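## Task

Take the loose end of the yellow network patch cord and push it into the port beneath the red label, latch clip on top, until it clicks home; the cord must have stopped moving shortly after you are done.

## Robot and tools

ROBOT. Two UR7e-type arms, left_arm and right_arm, each with a two-finger parallel gripper (50 mm maximum opening). The fingers point along the gripper's +z axis and close along its x axis. end_effector_position is the point midway between the pads; the fingertips extend 17.5 mm past it. A camera block juts about 10 cm toward the gripper's -y side and turns with it. Calibrated bases in the scene frame: left_arm at (+0.053, +0.380, +0.026) m, right_arm at (-0.016, -0.455, +0.026) m, both nearly unrotated.

FRAMES. Scene frame: origin at table-top height between the arms, +z up, +x out over the table, left_arm on the +y side. Each arm's reported hand pose, velocities and offsets use that arm's own base frame, whose axes are almost parallel to the scene axes. Fixed cameras and the table use the scene frame. Rotations are applied about the Hand target's position.

execute_actions(actions, cameras). actions is a list of actions; each action is up to 15 rows, one row per 1/30 s control step; a short action repeats its final row to fill 15 steps. Every row holds 18 numbers in [-1, 1], always for both arms: left dx, dy, dz, rx, ry, rz, gripper position, force_limit, speed, then the same nine for the right arm. dx..rz are an offset from that arm's Hand target as it stood when the action began (not from the previous row); 1.0 equals 0.6 m of travel or 180 degrees, and rx, ry, rz form a single rotation vector. Repeating an offset in a later action moves further. Six zeros re-request the current Hand target. Gripper position: +1 fully open, about -0.65 pads touching, -1 to grasp (closes until blocked). force_limit: -1 about 20 N per pad, 0 about 102 N, +1 about 185 N. speed: -1 is 20 mm/s, 0 is 85, +1 is 150. Both start at +1. Always resend the gripper numbers you want kept, since 0 is a real command. cameras: names, ["all"], or [] ; images come automatically only with an empty actions list.

move(target, speed, blend, stop_force, zero, blocking, cameras). target is one 18-number row (same layout and scale as above) or a list of up to 15 rows; each row is an offset from the Hand targets at the move's start, not from the prior row. The gripper travels a straight path there. speed: path top speed in m/s, 0.002 to 3.6, default 0.25 (rotation capped at twice that in rad/s); one value or one per target. blend: corner rounding radius in m for lists, 0 meaning stop at each. stop_force: 3 to 120 N, one value for both arms; a path ends when the wrist sensor feels that much push against the motion. Do not rely on it when the gripper rotates, and omit it when backing off a contact. zero (only with stop_force): true re-zeroes moving arms before starting. blocking=false returns after about 0.5 s while motion continues (not allowed with stop_force). Moves run at least 0.5 s and at most 10 s; they do not avoid obstacles. Keep paths away from an arm's own base.

wait(seconds 0 to 10), stop() to brake a running move, zoom_image(camera, region [x0, y0, x1, y1] in pixels, at most 504 by 504) on the newest image of that camera, zero_wrist_force(arm), read_manual(section) for licence text, finished_scene(scene 1 or 2) to end the scene irreversibly.

CAMERAS. cam_head_left, cam_head_right, cam_high, cam_low, cam_left_wrist, cam_right_wrist, each 896x504. Calibrations are given with OpenCV conventions; wrist cameras are posed from joint readings and can lag during motion.

RESULTS. Per arm: end_effector_position (m), end_effector_quat_wxyz, velocities, Joint positions, Joint torques (include gravity; noisy, with offsets), and Hand target, the pose the next offsets count from; the gripper often rests a little short of it. Joint velocities may read "within noise". Tool commands list current gripper commands. object_status: 0 moving, 1 blocked while opening, 2 blocked while closing (a grip), 3 reached position or pads met (usually nothing held). Opening in mm is about (250 - position_measured) x 0.202. Wrist force and torque are in the gripper's axes, plus a peak line since the last shown reading. A move adds a "move:" line with an ending such as done, off_target, moving, held or fault, plus limits like paced or held. MOTOR HOT appears from 70 °C; at 85 °C the arm is braked for 30 to 60 s.

CAUTIONS. Orientation commands are clipped to 32 degrees from the measured one per step. A blocked arm keeps pushing until commanded back. A net external force near 150 N (±25) or wrist torques around 15 N m trigger a 10 s fault stop; the wrists can only push about 12.4 N m extra. Stiff arms mean even small overshoot into a firm surface can fault, and faster moves hit harder. Keep the arms from touching each other, never close a gripper on the other arm's fingers, do not knock anything off the table or strike fixed parts, avoid drops and releasing moving parts, and make sure the cords lie still before finishing. Holding loads or stretching the arm heats motors.

Each tool is called after "Call:" by a JSON object that holds its "method" and its "body".

## Session

Call:
{"method": "execute_actions", "body": {"actions": []}}

Scene clock: 0.00 s.
left_arm: end_effector_position=(+0.1297, -0.0995, +0.2569) position_measured=3 object_status=3 end_effector_quat_wxyz=(-0.018, +0.074, +0.955, +0.287) | right_arm: end_effector_position=(+0.1303, +0.1766, +0.1459) position_measured=3 object_status=3 end_effector_quat_wxyz=(+0.448, +0.735, -0.412, -0.299)
Joint positions: left_arm=[-1.594 -2.159 2.129 -0.956 -1.576 -3.01] | right_arm=[4.143 -1.723 -2.077 -1.991 2.047 3.305]
Joint velocities: within noise
Joint torques (N m): no reading
Wrist force (N): no reading
Wrist torque (N m): no reading
Wrist force, peak (N): no reading
Hand target: left_arm +0.1297, -0.0995, +0.2569; -0.018, +0.074, +0.955, +0.287 | right_arm +0.1303, +0.1766, +0.1459; +0.448, +0.735, -0.412, -0.299
Tool commands: left_gripper/position=+1.0 left_gripper/force_limit=+1.0 left_gripper/speed=+1.0 right_gripper/position=+1.0 right_gripper/force_limit=+1.0 right_gripper/speed=+1.0
camera_calibration:
cam_left_wrist: T_world_to_cam=[[-0.985725, 0.144945, 0.0856528, 0.12792], [0.154483, 0.57641, 0.802425, -0.155399], [0.0669366, 0.804203, -0.590573, 0.351932], [0, 0, 0, 1]] pos_world=[0.126544, -0.211993, 0.321581]
cam_right_wrist: T_world_to_cam=[[0.469177, -0.879908, -0.0750703, 0.115972], [-0.0324276, -0.102116, 0.994244, -0.10782], [-0.882509, -0.464042, -0.0764437, 0.338331], [0, 0, 0, 1]] pos_world=[0.240672, 0.248035, 0.141769]

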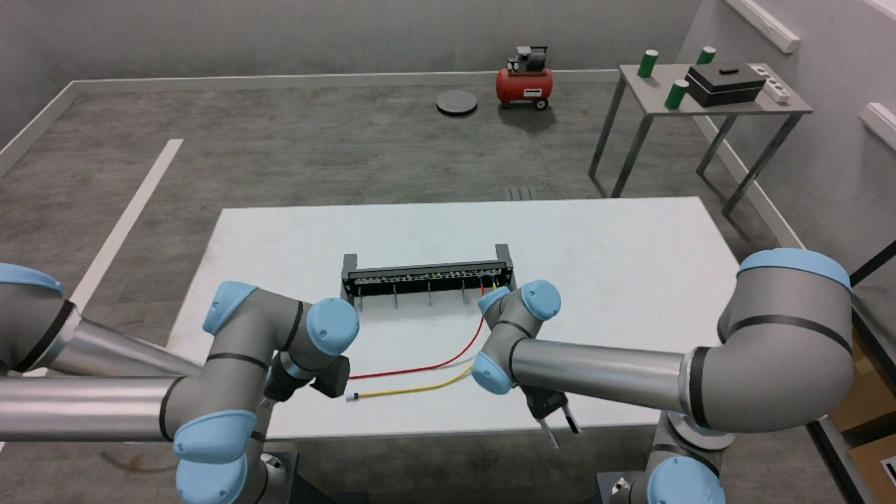

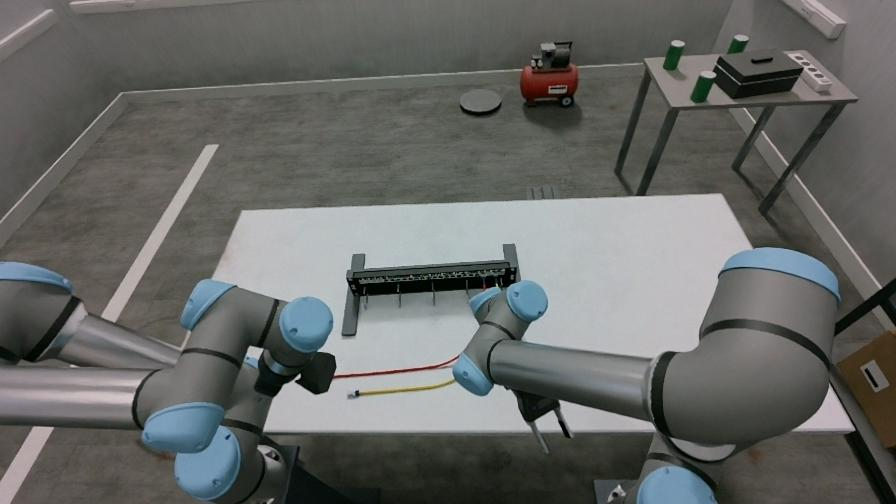

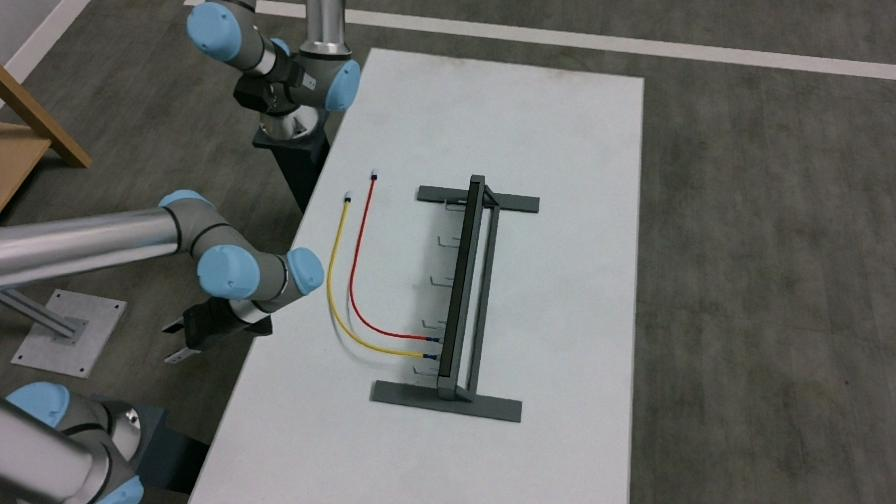

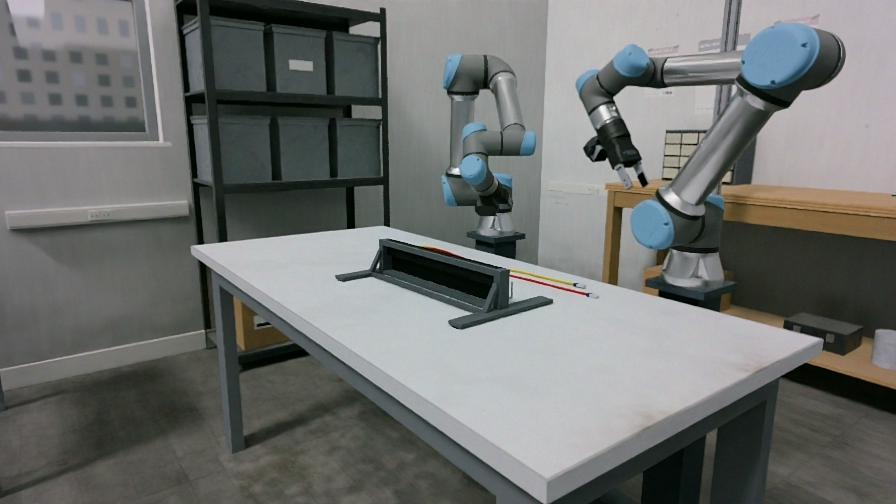

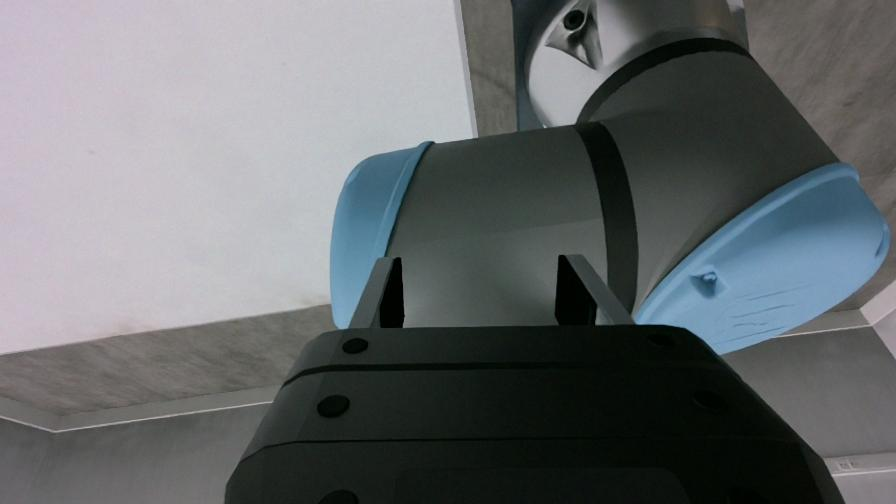

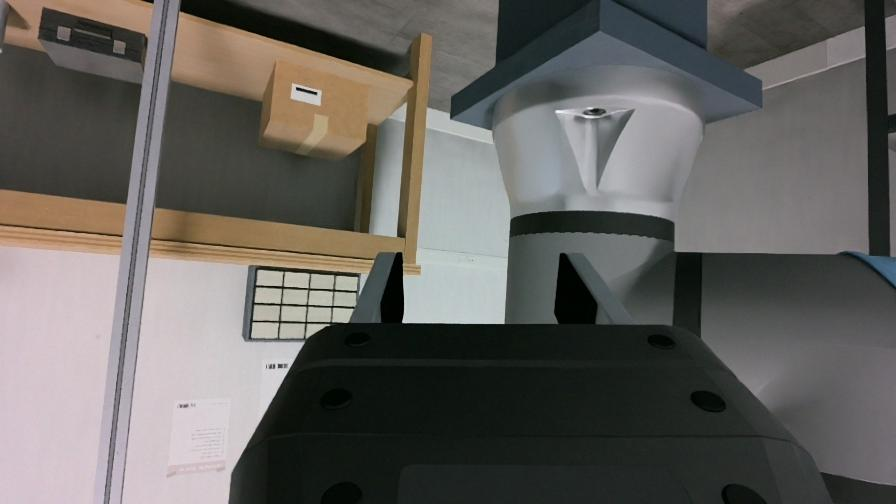

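Call:
{"method": "zoom_image", "body": {"camera": "cam_high", "region": [320, 160, 400, 220]}}

Call:
{"method": "zoom_image", "body": {"camera": "cam_head_left", "region": [330, 360, 490, 410]}}

Call:
{"method": "zoom_image", "body": {"camera": "cam_head_left", "region": [340, 250, 520, 310]}}

Call:
{"method": "zoom_image", "body": {"camera": "cam_low", "region": [540, 260, 620, 310]}}

Scaled by 6.300 from the camera's 896x504 image, which has a finer 1280x720 frame.

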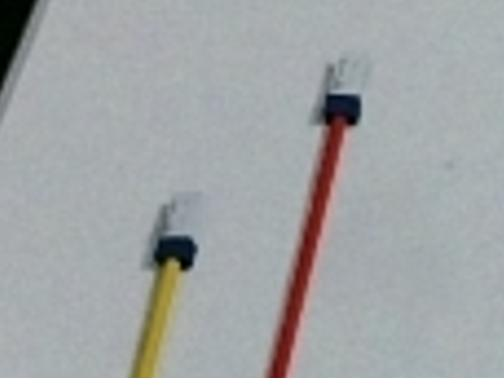

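Scaled by 3.150 from the camera's 896x504 image, which has a finer 1280x720 frame.

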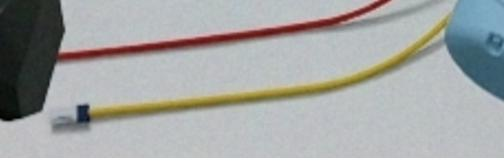

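Scaled by 2.800 from the camera's 896x504 image, which has a finer 1280x720 frame.

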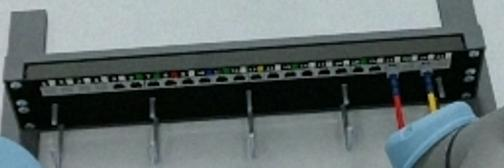

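Scaled by 6.300 from the camera's 896x504 image, which has a finer 1280x720 frame.

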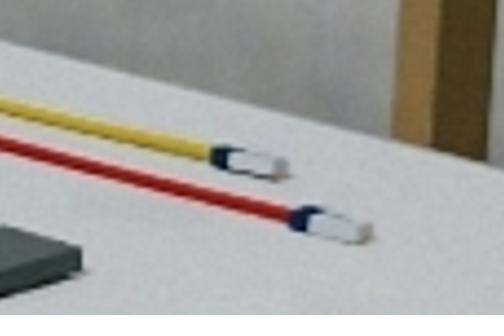

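Call:
{"method": "move", "body": {"target": [0.142,-0.109,-0.122,-0.185,-0.0116,0.0478,1,1,1,0,0,0,0,0,0,1,1,1], "cameras": ["cam_left_wrist"]}}

Call:
{"method": "zoom_image", "body": {"camera": "cam_left_wrist", "region": [390, 90, 530, 220]}}

Scene clock: 21.00 s.
left_arm: end_effector_position=(+0.2149, -0.1649, +0.1837) position_measured=3 object_status=3 end_effector_quat_wxyz=(+0.000, +0.000, +1.000, +0.001) | right_arm: end_effector_position=(+0.1303, +0.1766, +0.1459) position_measured=3 object_status=3 end_effector_quat_wxyz=(+0.448, +0.735, -0.412, -0.299)
Joint positions: left_arm=[-1.17 -2.201 2.362 -1.729 -1.57 -2.742] | right_arm=[4.143 -1.723 -2.077 -1.991 2.047 3.305]
Joint torques (N m): left_arm=[10.44 13.74 -15.89 -5.58 -2.32 2.62] | right_arm=[0.06 26.45 18.63 -0.39 0.42 0.16]
Wrist force (N): left_arm=[-0.1 0.0 -0.3] | right_arm=[-0.2 -0.1 -0.1]
Wrist torque (N m): left_arm=[-0.02 -0.05 0.16] | right_arm=[-0.01 0.03 -0.01]
Wrist force, peak (N): left_arm=[0.7 -0.2 -0.3] | right_arm=[-0.1 -0.6 0.1]
Hand target: left_arm +0.2149, -0.1649, +0.1837; +0.000, +0.000, +1.000, +0.001 | right_arm +0.1303, +0.1766, +0.1459; +0.448, +0.735, -0.412, -0.299
Off the commanded pose: left_arm 0.000 m, 0 deg | right_arm 0.000 m, 0 deg.
move: done
camera_calibration:
cam_left_wrist: T_world_to_cam=[[-0.999859, 0.0167851, -0.000226104, 0.225261], [0.0156268, 0.935608, 0.352694, 0.0995524], [0.00613156, 0.352641, -0.935739, 0.357617], [0, 0, 0, 1]] pos_world=[0.221481, -0.223033, 0.299575]
Images, in order (width x height): cam_left_wrist 896x504.

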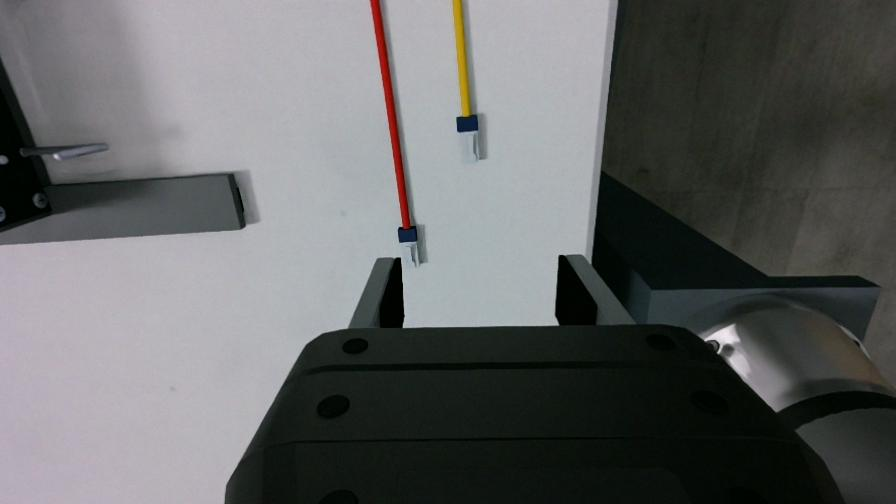

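Scaled by 3.600 from the camera's 896x504 image, which has a finer 1280x720 frame.

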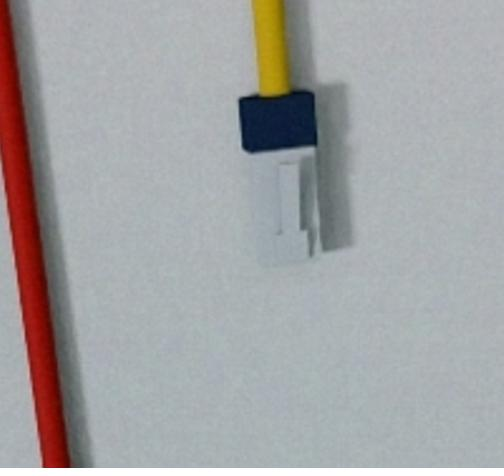

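Call:
{"method": "move", "body": {"target": [[0.3,0.4,0.5,0,0,0,1,-1,-1,0.15,0.3,0.35,0,0,0,1,1,1],[0.3,0.75,0.5,0,0,0,1,-1,-1,0.24,0.55,0.35,0.5645,-0.3371,0.1991,1,1,1]], "speed": 0.3, "blend": 0.03, "cameras": ["cam_right_wrist","cam_high"]}}

Scene clock: 58.30 s.
left_arm: end_effector_position=(+0.3949, +0.2851, +0.4837) position_measured=3 object_status=3 end_effector_quat_wxyz=(+0.000, +0.000, +1.000, +0.001) | right_arm: end_effector_position=(+0.2743, +0.5066, +0.3559) position_measured=3 object_status=3 end_effector_quat_wxyz=(-0.423, +0.906, +0.016, -0.007)
Joint positions: left_arm=[0.347 -1.551 1.144 -1.164 -1.569 -1.225] | right_arm=[4.298 -1.475 -2.021 -0.394 1.909 2.841]
Joint torques (N m): left_arm=[11.06 -14.82 -28.84 -0.38 -2.3 2.55] | right_arm=[-6.6 14.09 19.25 7.72 2.82 -1.2]
Wrist force (N): left_arm=[-0.1 0.2 -0.4] | right_arm=[0.3 0.9 -0.3]
Wrist torque (N m): left_arm=[-0.02 -0.06 0.14] | right_arm=[-0.52 -0.09 -0.22]
Wrist force, peak (N): left_arm=[-0.9 0.9 -1.6] | right_arm=[1.3 2.0 1.4]
Hand target: left_arm +0.3949, +0.2851, +0.4837; +0.000, +0.000, +1.000, +0.001 | right_arm +0.2743, +0.5066, +0.3559; -0.423, +0.906, +0.016, -0.007
Off the commanded pose: left_arm 0.000 m, 0 deg | right_arm 0.000 m, 0 deg.
move: done
camera_calibration:
cam_right_wrist: T_world_to_cam=[[0.998916, 0.0453891, -0.0102963, -0.282562], [0.0344007, -0.869042, -0.493541, 0.621525], [-0.0313493, 0.492652, -0.869662, 0.19869], [0, 0, 0, 1]] pos_world=[0.267103, 0.455071, 0.476632]
Images, in order (width x height): cam_high 896x504, cam_right_wrist 896x504.

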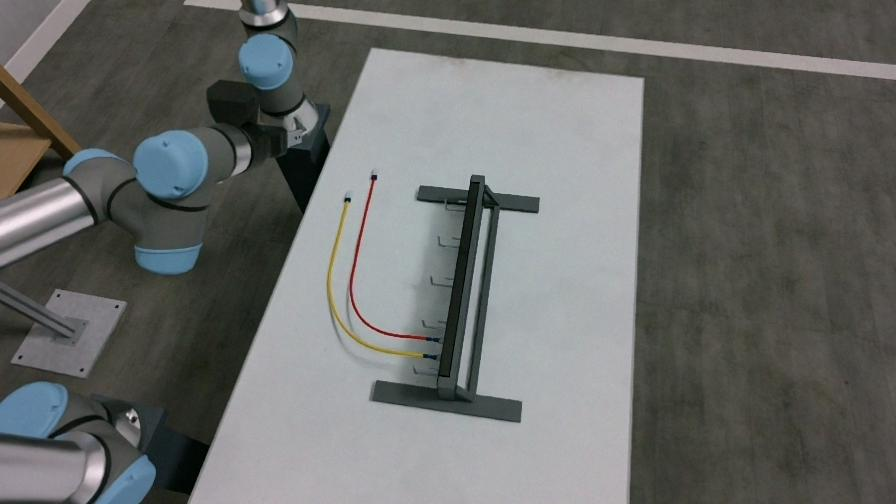

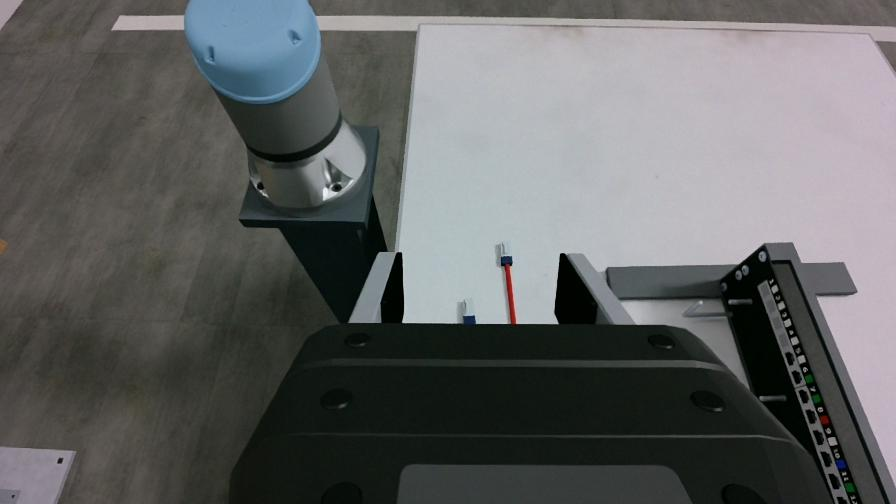

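Call:
{"method": "move", "body": {"target": [0,0,0,0,0,0,1,-1,-1,0.005,0.088,-0.505,0,0,0,1,-0.2,-1], "speed": 0.2, "cameras": ["cam_right_wrist"]}}

Call:
{"method": "zoom_image", "body": {"camera": "cam_right_wrist", "region": [400, 160, 540, 300]}}

Scene clock: 63.60 s.
left_arm: end_effector_position=(+0.3949, +0.2851, +0.4837) position_measured=3 object_status=3 end_effector_quat_wxyz=(+0.000, +0.000, +1.000, +0.001) | right_arm: end_effector_position=(+0.2773, +0.5594, +0.0530) position_measured=3 object_status=3 end_effector_quat_wxyz=(-0.423, +0.906, +0.016, -0.007)
Joint positions: left_arm=[0.347 -1.551 1.144 -1.164 -1.569 -1.225] | right_arm=[4.34 -2.166 -2.198 0.483 1.878 2.871]
Joint torques (N m): left_arm=[10.94 -14.2 -28.49 -0.49 -2.34 2.8] | right_arm=[6.07 31.18 18.45 7.84 -1.48 1.71]
Wrist force (N): left_arm=[-0.2 0.2 -0.5] | right_arm=[0.0 0.5 -0.4]
Wrist torque (N m): left_arm=[-0.03 -0.06 0.14] | right_arm=[-0.57 -0.06 -0.34]
Wrist force, peak (N): left_arm=[-0.1 0.0 -1.1] | right_arm=[-0.4 1.9 0.9]
Hand target: left_arm +0.3949, +0.2851, +0.4837; +0.000, +0.000, +1.000, +0.001 | right_arm +0.2773, +0.5594, +0.0529; -0.423, +0.906, +0.016, -0.007
Off the commanded pose: left_arm 0.000 m, 0 deg | right_arm 0.000 m, 0 deg.
move: done
camera_calibration:
cam_right_wrist: T_world_to_cam=[[0.998913, 0.0454776, -0.0102374, -0.291124], [0.0345012, -0.868952, -0.493693, 0.51768], [-0.0313478, 0.492803, -0.869576, -0.0906913], [0, 0, 0, 1]] pos_world=[0.270104, 0.507772, 0.173732]
Images, in order (width x height): cam_right_wrist 896x504.

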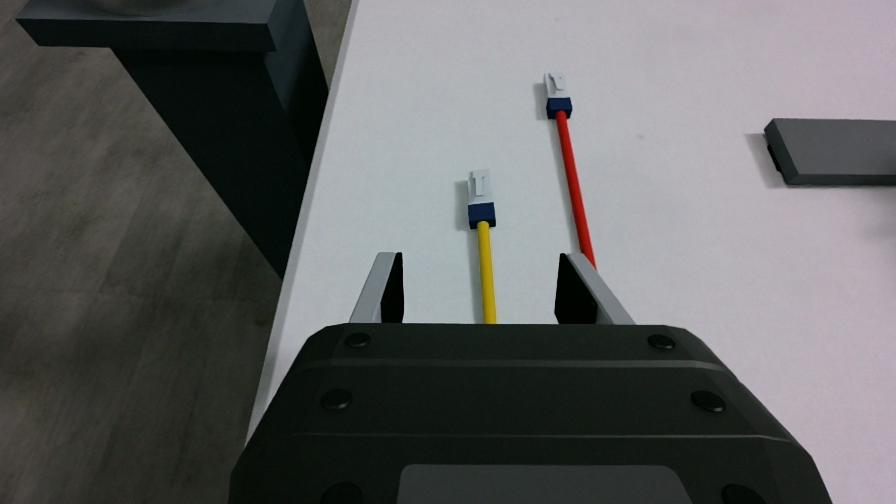

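Scaled by 3.600 from the camera's 896x504 image, which has a finer 1280x720 frame.

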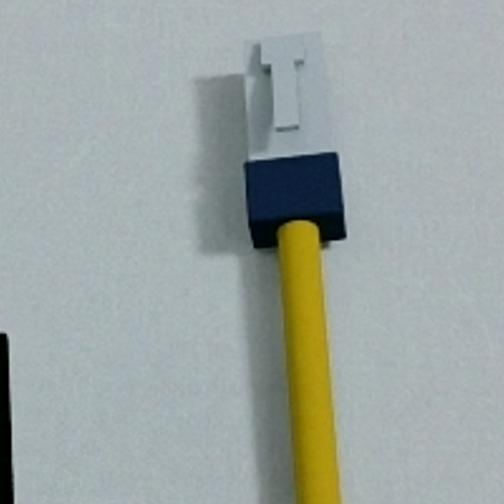

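Call:
{"method": "move", "body": {"target": [0,0,0,0,0,0,1,-1,-1,0.002,0.1153,-0.0795,0,0,0.0111,1,-0.2,-1], "speed": 0.06}}

Call:
{"method": "move", "body": {"target": [0,0,0,0,0,0,1,-1,-1,0,0,-0.03,0,0,0,1,-0.2,-1], "speed": 0.005, "stop_force": 4, "cameras": ["cam_right_wrist","cam_high"]}}

Call:
{"method": "zoom_image", "body": {"camera": "cam_right_wrist", "region": [390, 180, 570, 330]}}

Call:
{"method": "zoom_image", "body": {"camera": "cam_high", "region": [310, 160, 400, 230]}}

Scene clock: 73.63 s.
left_arm: end_effector_position=(+0.3949, +0.2851, +0.4837) position_measured=3 object_status=3 end_effector_quat_wxyz=(+0.000, +0.000, +1.000, +0.001) | right_arm: end_effector_position=(+0.2785, +0.6285, +0.0053) position_measured=3 object_status=3 end_effector_quat_wxyz=(-0.423, +0.906, +0.032, -0.014)
Joint positions: left_arm=[0.347 -1.551 1.144 -1.164 -1.569 -1.225] | right_arm=[4.375 -2.348 -2.006 0.474 1.878 2.871]
Joint torques (N m): left_arm=[10.61 -14.71 -28.76 -0.44 -2.43 2.8] | right_arm=[7.05 37.77 19.15 0.79 2.66 -0.43]
Wrist force (N): left_arm=[-0.2 0.6 -0.9] | right_arm=[-0.3 0.8 -0.1]
Wrist torque (N m): left_arm=[0.04 -0.06 0.14] | right_arm=[-0.51 -0.01 -0.33]
Wrist force, peak (N): left_arm=[-0.2 0.6 -0.9] | right_arm=[0.0 1.2 -0.7]
Hand target: left_arm +0.3949, +0.2851, +0.4837; +0.000, +0.000, +1.000, +0.001 | right_arm +0.2785, +0.6286, +0.0052; -0.423, +0.906, +0.032, -0.014
Off the commanded pose: left_arm 0.000 m, 0 deg | right_arm 0.000 m, 0 deg.
move: done

Scene clock: 76.23 s.
left_arm: end_effector_position=(+0.3949, +0.2851, +0.4837) position_measured=3 object_status=3 end_effector_quat_wxyz=(+0.000, +0.000, +1.000, +0.001) | right_arm: end_effector_position=(+0.2785, +0.6286, -0.0023) position_measured=3 object_status=3 end_effector_quat_wxyz=(-0.423, +0.906, +0.032, -0.014)
Joint positions: left_arm=[0.347 -1.551 1.144 -1.164 -1.569 -1.225] | right_arm=[4.375 -2.367 -2.002 0.489 1.878 2.871]
Joint torques (N m): left_arm=[9.67 -14.43 -28.99 -0.6 -2.26 2.67] | right_arm=[6.63 55.51 5.01 0.52 -0.3 -0.39]
Wrist force (N): left_arm=[-0.2 0.2 -0.4] | right_arm=[0.0 -0.4 -0.7]
Wrist torque (N m): left_arm=[-0.01 -0.06 0.15] | right_arm=[-0.51 -0.04 -0.29]
Wrist force, peak (N): left_arm=[-0.2 0.5 -1.0] | right_arm=[-0.1 -3.2 -6.0]
Hand target: left_arm +0.3949, +0.2851, +0.4837; +0.000, +0.000, +1.000, +0.001 | right_arm +0.2785, +0.6286, -0.0023; -0.423, +0.906, +0.032, -0.014 (not the last commanded pose)
Off the commanded pose: left_arm 0.000 m, 0 deg | right_arm 0.010 m, 0 deg.
move: contact (right_arm)
camera_calibration:
cam_right_wrist: T_world_to_cam=[[0.996718, 0.0803041, -0.0102365, -0.317357], [0.0647954, -0.86717, -0.493779, 0.540965], [-0.0485293, 0.491495, -0.869527, -0.16726], [0, 0, 0, 1]] pos_world=[0.273146, 0.576801, 0.118431]
Images, in order (width x height): cam_high 896x504, cam_right_wrist 896x504.

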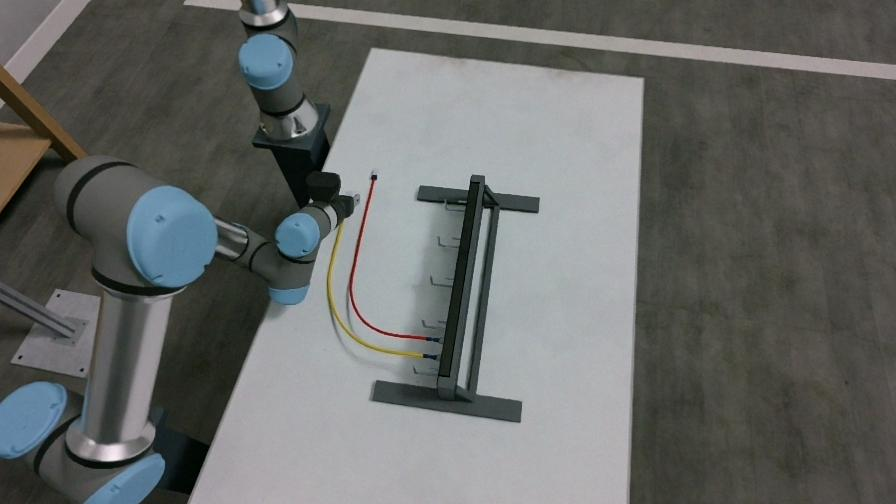

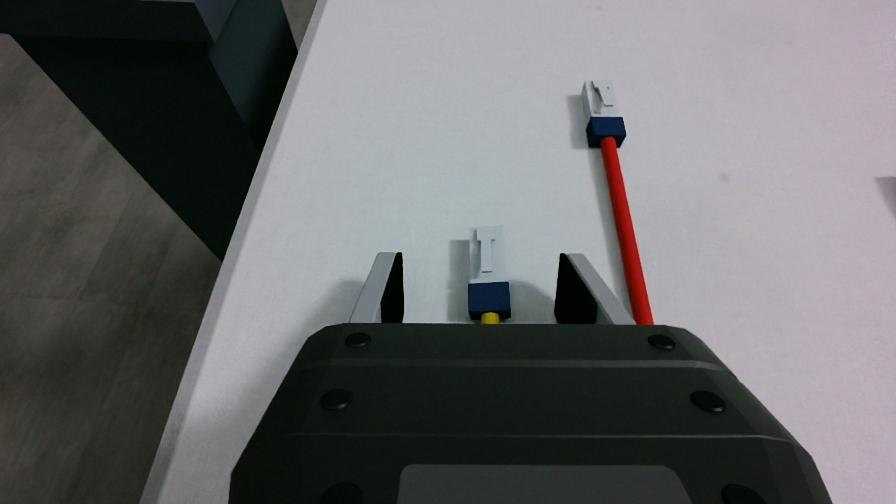

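Scaled by 2.800 from the camera's 896x504 image, which has a finer 1280x720 frame.

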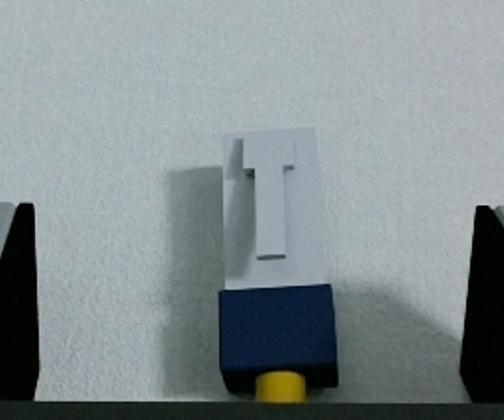

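Scaled by 5.600 from the camera's 896x504 image, which has a finer 1280x720 frame.

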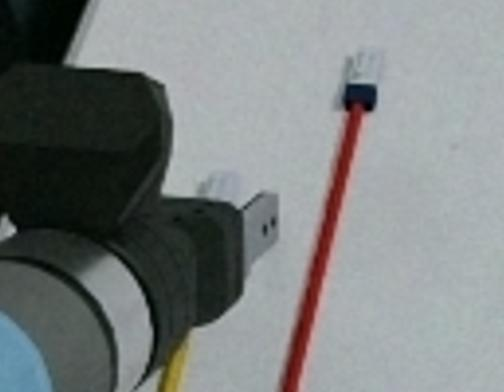

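Call:
{"method": "move", "body": {"target": [[0,0,0,0,0,0,1,-1,-1,0.0,0,0.002,0,0,0,1,-0.2,-1],[0,0,0,0,0,0,1,-1,-1,0.003,0,0.002,0,0,0,1,-0.2,-1],[0,0,0,0,0,0,1,-1,-1,0.003,0,0.002,0,0,0,-1,-0.2,-1]], "speed": 0.03, "cameras": ["cam_right_wrist"]}}

Call:
{"method": "zoom_image", "body": {"camera": "cam_right_wrist", "region": [390, 180, 570, 330]}}

Scene clock: 86.33 s.
left_arm: end_effector_position=(+0.3949, +0.2851, +0.4837) position_measured=3 object_status=3 end_effector_quat_wxyz=(+0.000, +0.000, +1.000, +0.001) | right_arm: end_effector_position=(+0.2803, +0.6286, -0.0011) position_measured=203 object_status=2 end_effector_quat_wxyz=(-0.423, +0.906, +0.032, -0.014)
Joint positions: left_arm=[0.347 -1.551 1.144 -1.164 -1.569 -1.225] | right_arm=[4.372 -2.365 -2 0.484 1.88 2.869]
Joint torques (N m): left_arm=[10.89 -14.25 -28.83 -0.47 -2.2 2.59] | right_arm=[-6.99 39.39 18.97 0.82 2.49 -0.55]
Wrist force (N): left_arm=[0.0 0.2 -0.6] | right_arm=[0.0 1.1 -0.3]
Wrist torque (N m): left_arm=[-0.03 -0.09 0.15] | right_arm=[-0.47 -0.06 -0.33]
Wrist force, peak (N): left_arm=[0.1 0.3 -1.0] | right_arm=[-0.5 1.2 0.1]
Hand target: left_arm +0.3949, +0.2851, +0.4837; +0.000, +0.000, +1.000, +0.001 | right_arm +0.2803, +0.6286, -0.0011; -0.423, +0.906, +0.032, -0.014
Off the commanded pose: left_arm 0.000 m, 0 deg | right_arm 0.000 m, 0 deg.
move: done
camera_calibration:
cam_right_wrist: T_world_to_cam=[[0.996718, 0.0803041, -0.0102365, -0.319138], [0.0647954, -0.86717, -0.493779, 0.54144], [-0.0485293, 0.491495, -0.869527, -0.166129], [0, 0, 0, 1]] pos_world=[0.274946, 0.576801, 0.119631]
Images, in order (width x height): cam_right_wrist 896x504.

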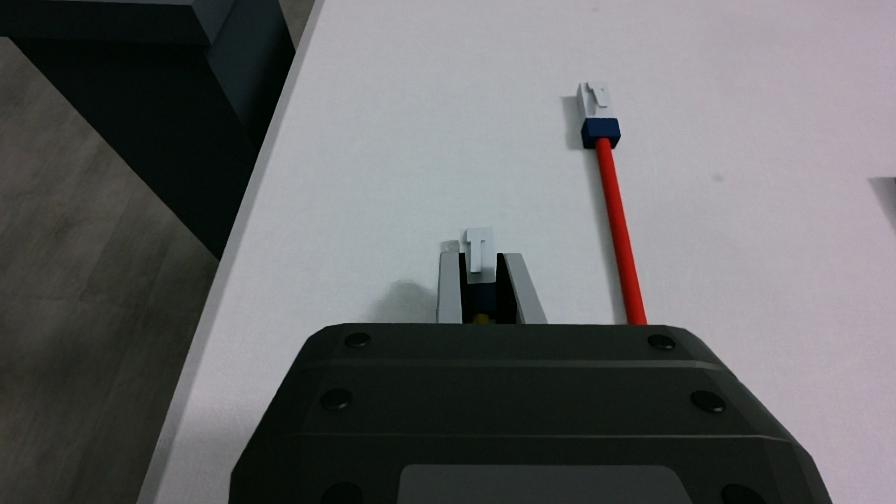

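Scaled by 2.800 from the camera's 896x504 image, which has a finer 1280x720 frame.

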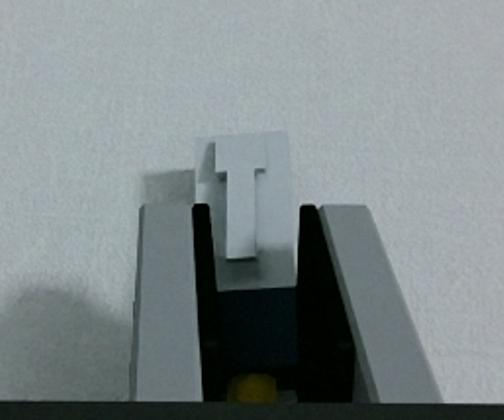

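Call:
{"method": "move", "body": {"target": [[0,0,0,0,0,0,1,-1,-1,0,0,0.2,0,0,0,-1,-0.2,-1],[0,0,0,0,0,0,1,-1,-1,0.15,-0.12,0.26,0,0,-0.25,-1,-0.2,-1],[0,0,0,0,0,0,1,-1,-1,0.32,-0.173,0.22,0,0,-0.5056,-1,-0.2,-1]], "speed": 0.2, "blend": 0.03, "cameras": ["cam_right_wrist","cam_high","cam_head_right"]}}

Call:
{"method": "zoom_image", "body": {"camera": "cam_right_wrist", "region": [390, 60, 600, 300]}}

Scene clock: 99.77 s.
left_arm: end_effector_position=(+0.3949, +0.2851, +0.4837) position_measured=3 object_status=3 end_effector_quat_wxyz=(+0.000, +0.000, +1.000, +0.001) | right_arm: end_effector_position=(+0.4723, +0.5248, +0.1309) position_measured=203 object_status=2 end_effector_quat_wxyz=(-0.306, +0.657, -0.624, +0.292)
Joint positions: left_arm=[0.347 -1.551 1.144 -1.164 -1.569 -1.225] | right_arm=[4.454 -2.05 -1.875 -0.439 0.752 4.249]
Joint torques (N m): left_arm=[11.26 -14.32 -29.12 -0.43 -2.13 2.35] | right_arm=[-7.27 34.67 26.92 0.35 -4.17 1.52]
Wrist force (N): left_arm=[-0.1 0.3 -0.6] | right_arm=[-0.2 0.9 -0.3]
Wrist torque (N m): left_arm=[-0.01 -0.07 0.14] | right_arm=[-0.49 -0.06 -0.33]
Wrist force, peak (N): left_arm=[0.1 0.2 -1.1] | right_arm=[-0.2 2.4 1.0]
Hand target: left_arm +0.3949, +0.2851, +0.4837; +0.000, +0.000, +1.000, +0.001 | right_arm +0.4723, +0.5248, +0.1309; -0.306, +0.657, -0.624, +0.292
Off the commanded pose: left_arm 0.000 m, 0 deg | right_arm 0.000 m, 0 deg.
move: done
camera_calibration:
cam_right_wrist: T_world_to_cam=[[0.0630284, -0.997959, -0.0102666, 0.506165], [-0.868119, -0.0497475, -0.493857, 0.515813], [0.492338, 0.0400396, -0.869483, -0.00954967], [0, 0, 0, 1]] pos_world=[0.420586, 0.531175, 0.251631]
Images, in order (width x height): cam_head_right 896x504, cam_high 896x504, cam_right_wrist 896x504.

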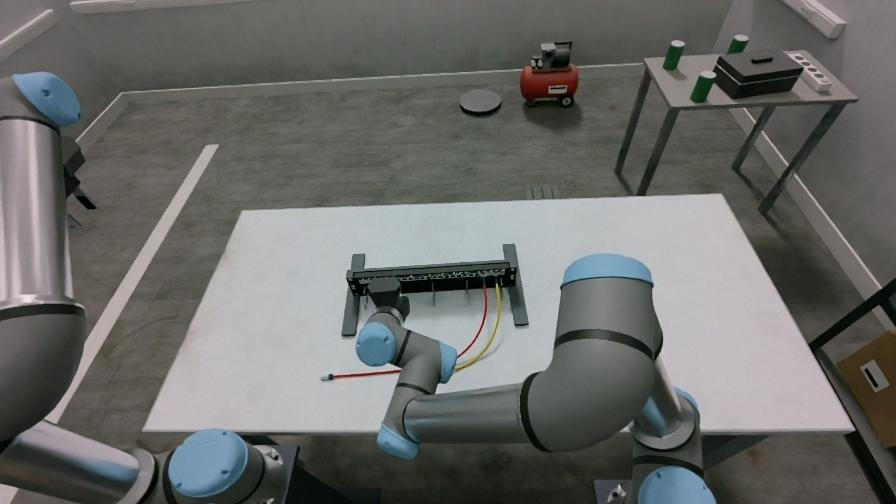

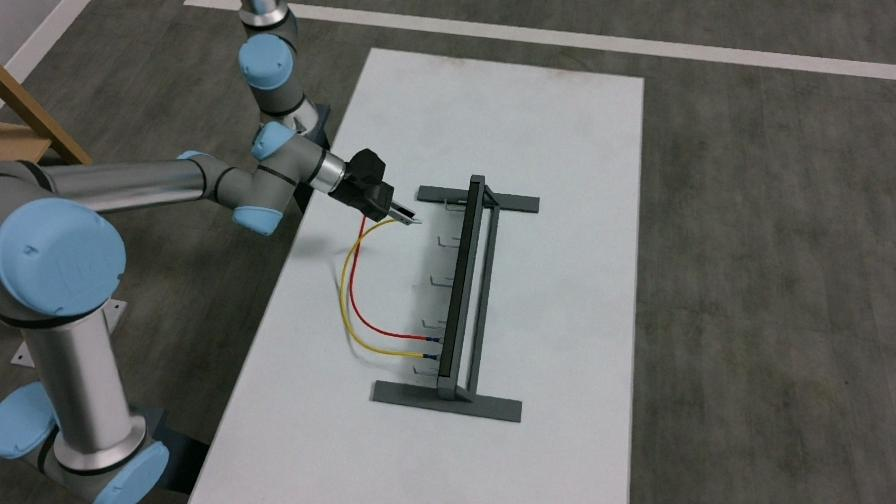

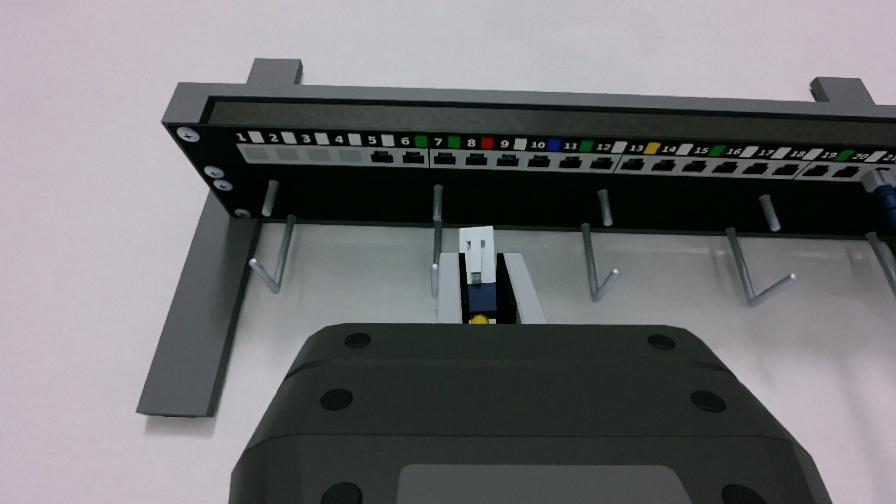

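Scaled by 2.100 from the camera's 896x504 image, which has a finer 1280x720 frame.

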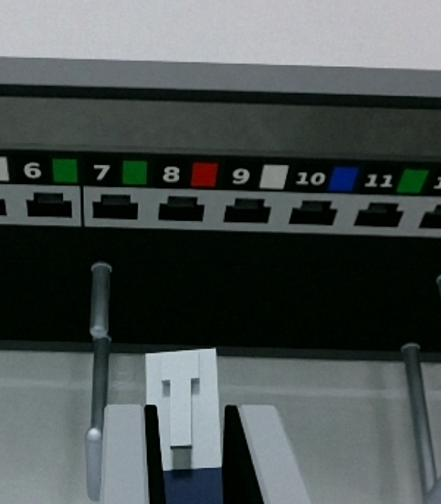

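Call:
{"method": "move", "body": {"target": [[0,0,0,0,0,0,1,-1,-1,0.03,0.003,-0.1,0,0,-0.0139,-1,-0.2,-1],[0,0,0,0,0,0,1,-1,-1,0.1178,0.003,-0.1,0,0,-0.0139,-1,-0.2,-1]], "speed": 0.06, "cameras": ["cam_right_wrist","cam_high"]}}

Call:
{"method": "zoom_image", "body": {"camera": "cam_right_wrist", "region": [410, 160, 550, 310]}}

Scene clock: 116.73 s.
left_arm: end_effector_position=(+0.3949, +0.2851, +0.4837) position_measured=3 object_status=3 end_effector_quat_wxyz=(+0.000, +0.000, +1.000, +0.001) | right_arm: end_effector_position=(+0.5428, +0.5266, +0.0709) position_measured=203 object_status=2 end_effector_quat_wxyz=(-0.300, +0.644, -0.638, +0.298)
Joint positions: left_arm=[0.347 -1.551 1.144 -1.164 -1.569 -1.225] | right_arm=[4.346 -2.246 -1.753 -0.302 0.776 4.163]
Joint torques (N m): left_arm=[11.04 -15.1 -28.74 -0.64 -1.98 2.33] | right_arm=[-7.29 42.82 26.84 7.36 0.78 -1.09]
Wrist force (N): left_arm=[-0.1 0.2 -0.8] | right_arm=[-0.1 1.0 -0.2]
Wrist torque (N m): left_arm=[-0.01 -0.07 0.14] | right_arm=[-0.49 -0.04 -0.22]
Wrist force, peak (N): left_arm=[0.0 0.3 -1.0] | right_arm=[-0.3 1.5 -0.7]
Hand target: left_arm +0.3949, +0.2851, +0.4837; +0.000, +0.000, +1.000, +0.001 | right_arm +0.5430, +0.5266, +0.0709; -0.300, +0.644, -0.638, +0.298
Off the commanded pose: left_arm 0.000 m, 0 deg | right_arm 0.000 m, 0 deg.
move: done
camera_calibration:
cam_right_wrist: T_world_to_cam=[[0.0191128, -0.999765, -0.0101979, 0.527665], [-0.869495, -0.0115854, -0.493807, 0.528144], [0.493573, 0.0183051, -0.869512, -0.0857384], [0, 0, 0, 1]] pos_world=[0.491451, 0.535229, 0.191631]
Images, in order (width x height): cam_high 896x504, cam_right_wrist 896x504.

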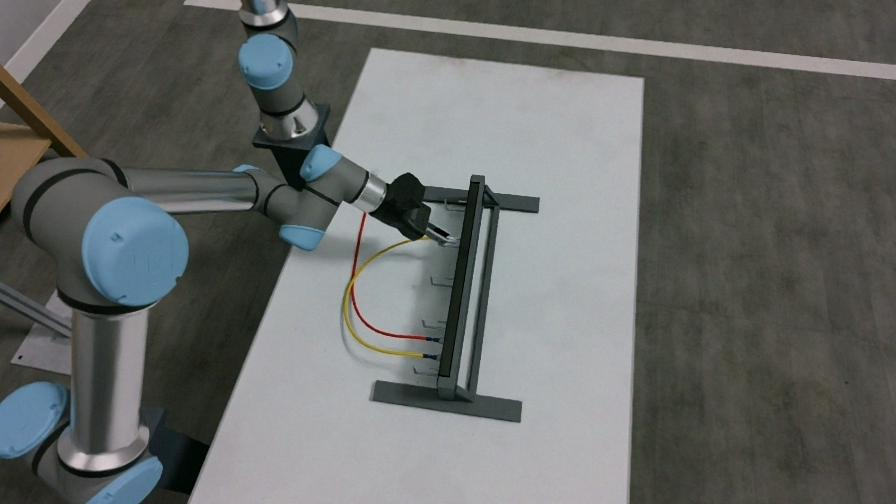

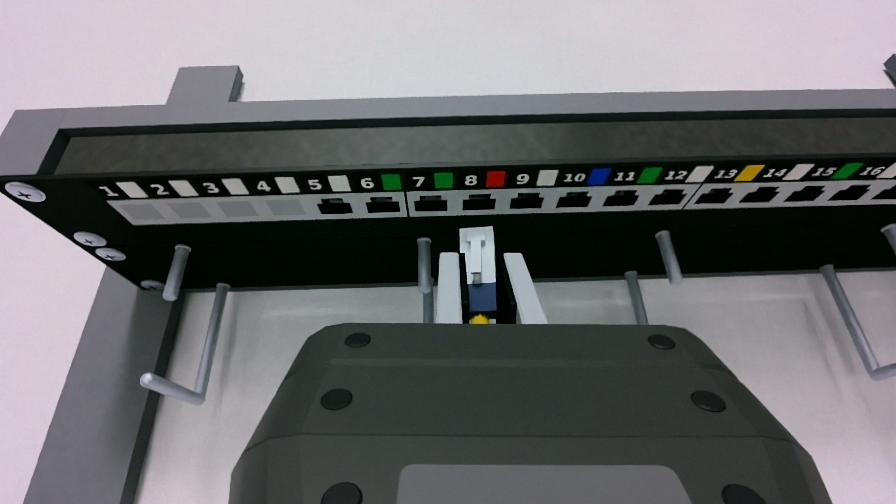

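Scaled by 3.360 from the camera's 896x504 image, which has a finer 1280x720 frame.

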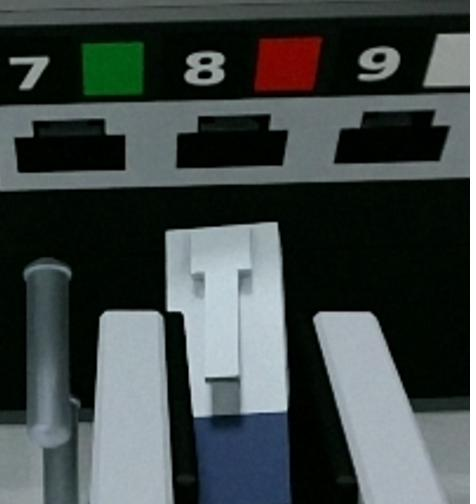

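Call:
{"method": "move", "body": {"target": [0,0,0,0,0,0,1,-1,-1,0,-0.0085,0,0.0389,0.0013,0.0111,-1,-0.2,-1], "speed": 0.05, "cameras": ["cam_right_wrist","cam_high"]}}

Call:
{"method": "zoom_image", "body": {"camera": "cam_right_wrist", "region": [410, 160, 550, 310]}}

Scene clock: 153.53 s.
left_arm: end_effector_position=(+0.3949, +0.2851, +0.4837) position_measured=3 object_status=3 end_effector_quat_wxyz=(+0.000, +0.000, +1.000, +0.001) | right_arm: end_effector_position=(+0.5430, +0.5215, +0.0709) position_measured=203 object_status=2 end_effector_quat_wxyz=(-0.342, +0.636, -0.644, +0.252)
Joint positions: left_arm=[0.347 -1.551 1.144 -1.164 -1.569 -1.225] | right_arm=[4.324 -2.24 -1.819 -0.104 0.845 4.125]
Joint torques (N m): left_arm=[9.95 -15.3 -28.97 -0.43 -1.81 2.22] | right_arm=[-7.17 52.7 11.17 7.53 0.88 -1.24]
Wrist force (N): left_arm=[-0.5 0.0 -0.7] | right_arm=[-0.2 1.0 -0.4]
Wrist torque (N m): left_arm=[-0.05 -0.01 0.14] | right_arm=[-0.51 0.00 -0.22]
Wrist force, peak (N): left_arm=[-0.1 0.3 -1.1] | right_arm=[0.0 1.3 -0.4]
Hand target: left_arm +0.3949, +0.2851, +0.4837; +0.000, +0.000, +1.000, +0.001 | right_arm +0.5430, +0.5215, +0.0709; -0.343, +0.636, -0.644, +0.252
Off the commanded pose: left_arm 0.000 m, 0 deg | right_arm 0.000 m, 0 deg.
move: done
camera_calibration:
cam_right_wrist: T_world_to_cam=[[0.0534357, -0.989825, -0.131876, 0.507386], [-0.871624, 0.0182073, -0.489838, 0.513522], [0.487255, 0.141121, -0.861782, -0.146899], [0, 0, 0, 1]] pos_world=[0.492062, 0.513604, 0.191859]
Images, in order (width x height): cam_high 896x504, cam_right_wrist 896x504.

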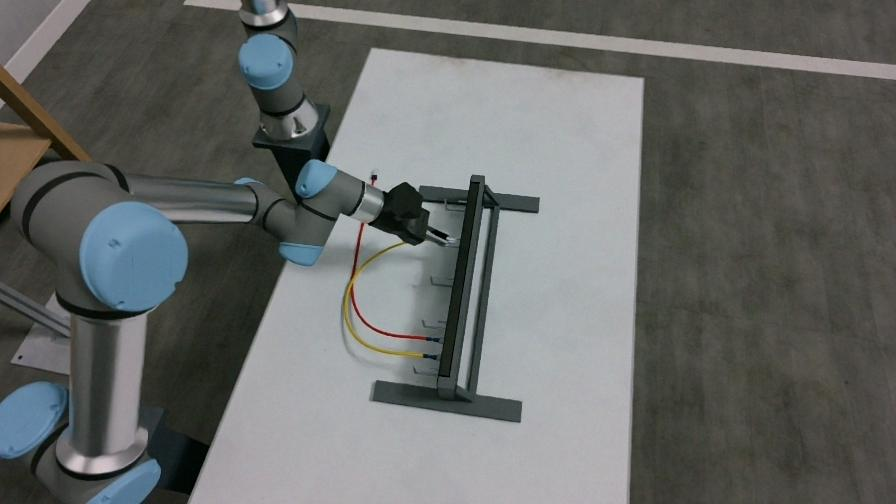

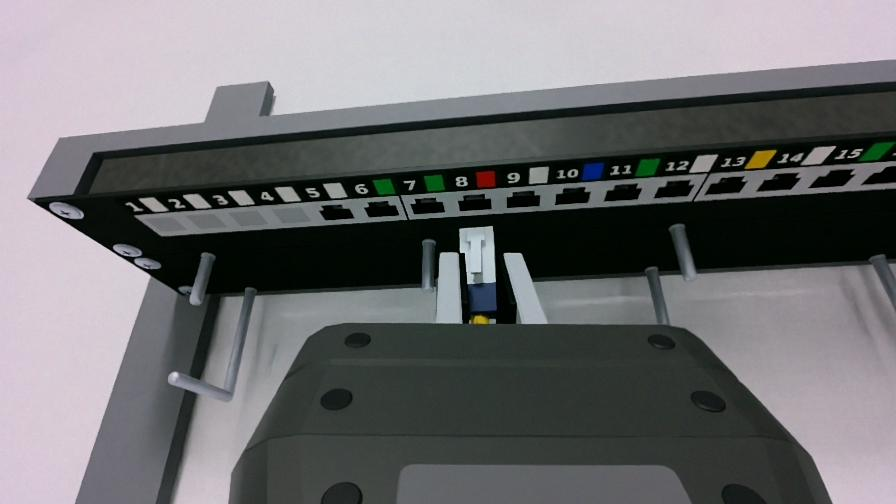

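Scaled by 3.360 from the camera's 896x504 image, which has a finer 1280x720 frame.

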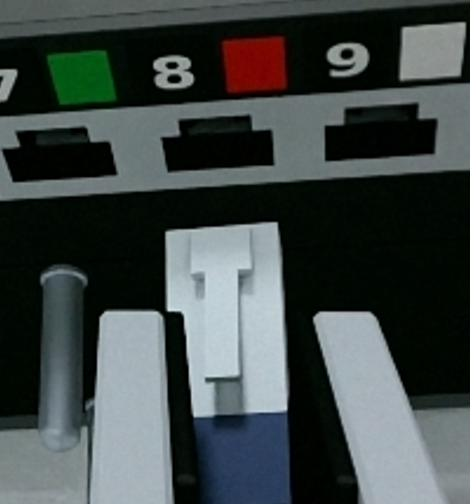

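Call:
{"method": "move", "body": {"target": [[0,0,0,0,0,0,1,-1,-1,0.013,0.001,-0.0005,0,0,0,-1,-0.2,-1],[0,0,0,0,0,0,1,-1,-1,0.03,0.002,-0.0005,0,0,0,-1,-0.2,-1]], "speed": 0.007, "stop_force": 3, "cameras": ["cam_right_wrist"]}}

Call:
{"method": "zoom_image", "body": {"camera": "cam_right_wrist", "region": [410, 160, 550, 310]}}

Scene clock: 168.23 s.
left_arm: end_effector_position=(+0.3949, +0.2851, +0.4837) position_measured=3 object_status=3 end_effector_quat_wxyz=(+0.000, +0.000, +1.000, +0.001) | right_arm: end_effector_position=(+0.5538, +0.5223, +0.0706) position_measured=203 object_status=2 end_effector_quat_wxyz=(-0.343, +0.636, -0.644, +0.252)
Joint positions: left_arm=[0.347 -1.551 1.144 -1.164 -1.569 -1.225] | right_arm=[4.308 -2.254 -1.795 -0.101 0.854 4.106]
Joint torques (N m): left_arm=[10.17 -15.32 -29.03 -0.55 -1.86 2.14] | right_arm=[6.42 59.92 12.3 5.99 -3.96 0.92]
Wrist force (N): left_arm=[0.0 0.0 -0.7] | right_arm=[1.4 2.4 -2.5]
Wrist torque (N m): left_arm=[-0.04 -0.08 0.15] | right_arm=[-0.53 0.01 -0.22]
Wrist force, peak (N): left_arm=[-0.2 0.5 -0.9] | right_arm=[2.6 7.3 -9.3]
Hand target: left_arm +0.3949, +0.2851, +0.4837; +0.000, +0.000, +1.000, +0.001 | right_arm +0.5538, +0.5223, +0.0706; -0.343, +0.636, -0.644, +0.252 (not the last commanded pose)
Off the commanded pose: left_arm 0.000 m, 0 deg | right_arm 0.007 m, 0 deg.
move: contact (right_arm); path passed 1 of 2 targets
camera_calibration:
cam_right_wrist: T_world_to_cam=[[0.0535851, -0.989781, -0.132144, 0.507416], [-0.871603, 0.0182151, -0.489875, 0.522768], [0.487276, 0.141427, -0.86172, -0.152699], [0, 0, 0, 1]] pos_world=[0.502863, 0.514304, 0.191559]
Images, in order (width x height): cam_right_wrist 896x504.

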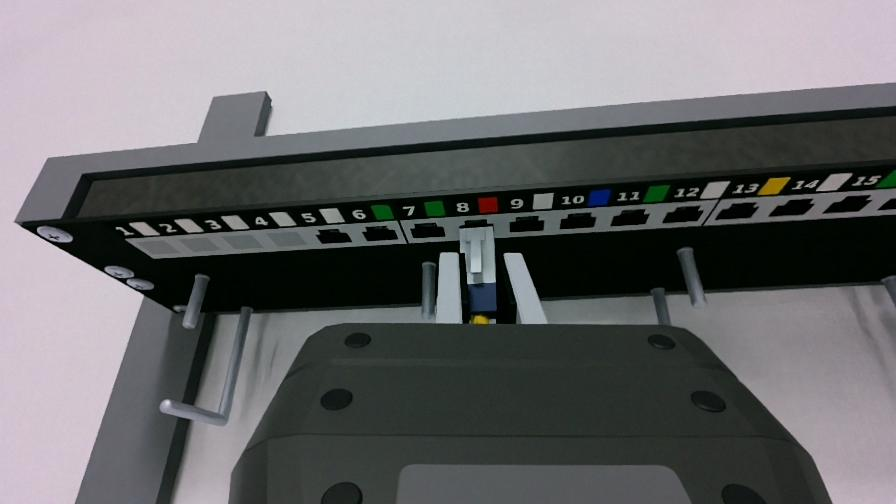

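Scaled by 3.360 from the camera's 896x504 image, which has a finer 1280x720 frame.

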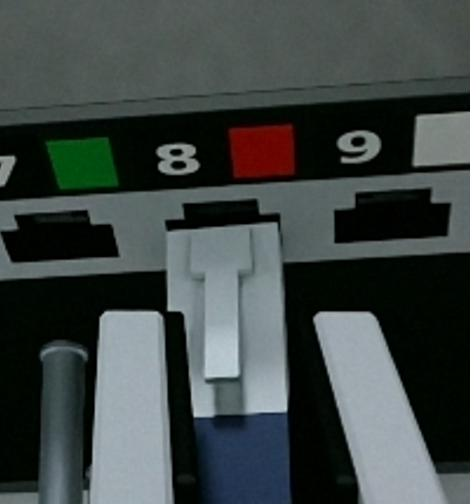

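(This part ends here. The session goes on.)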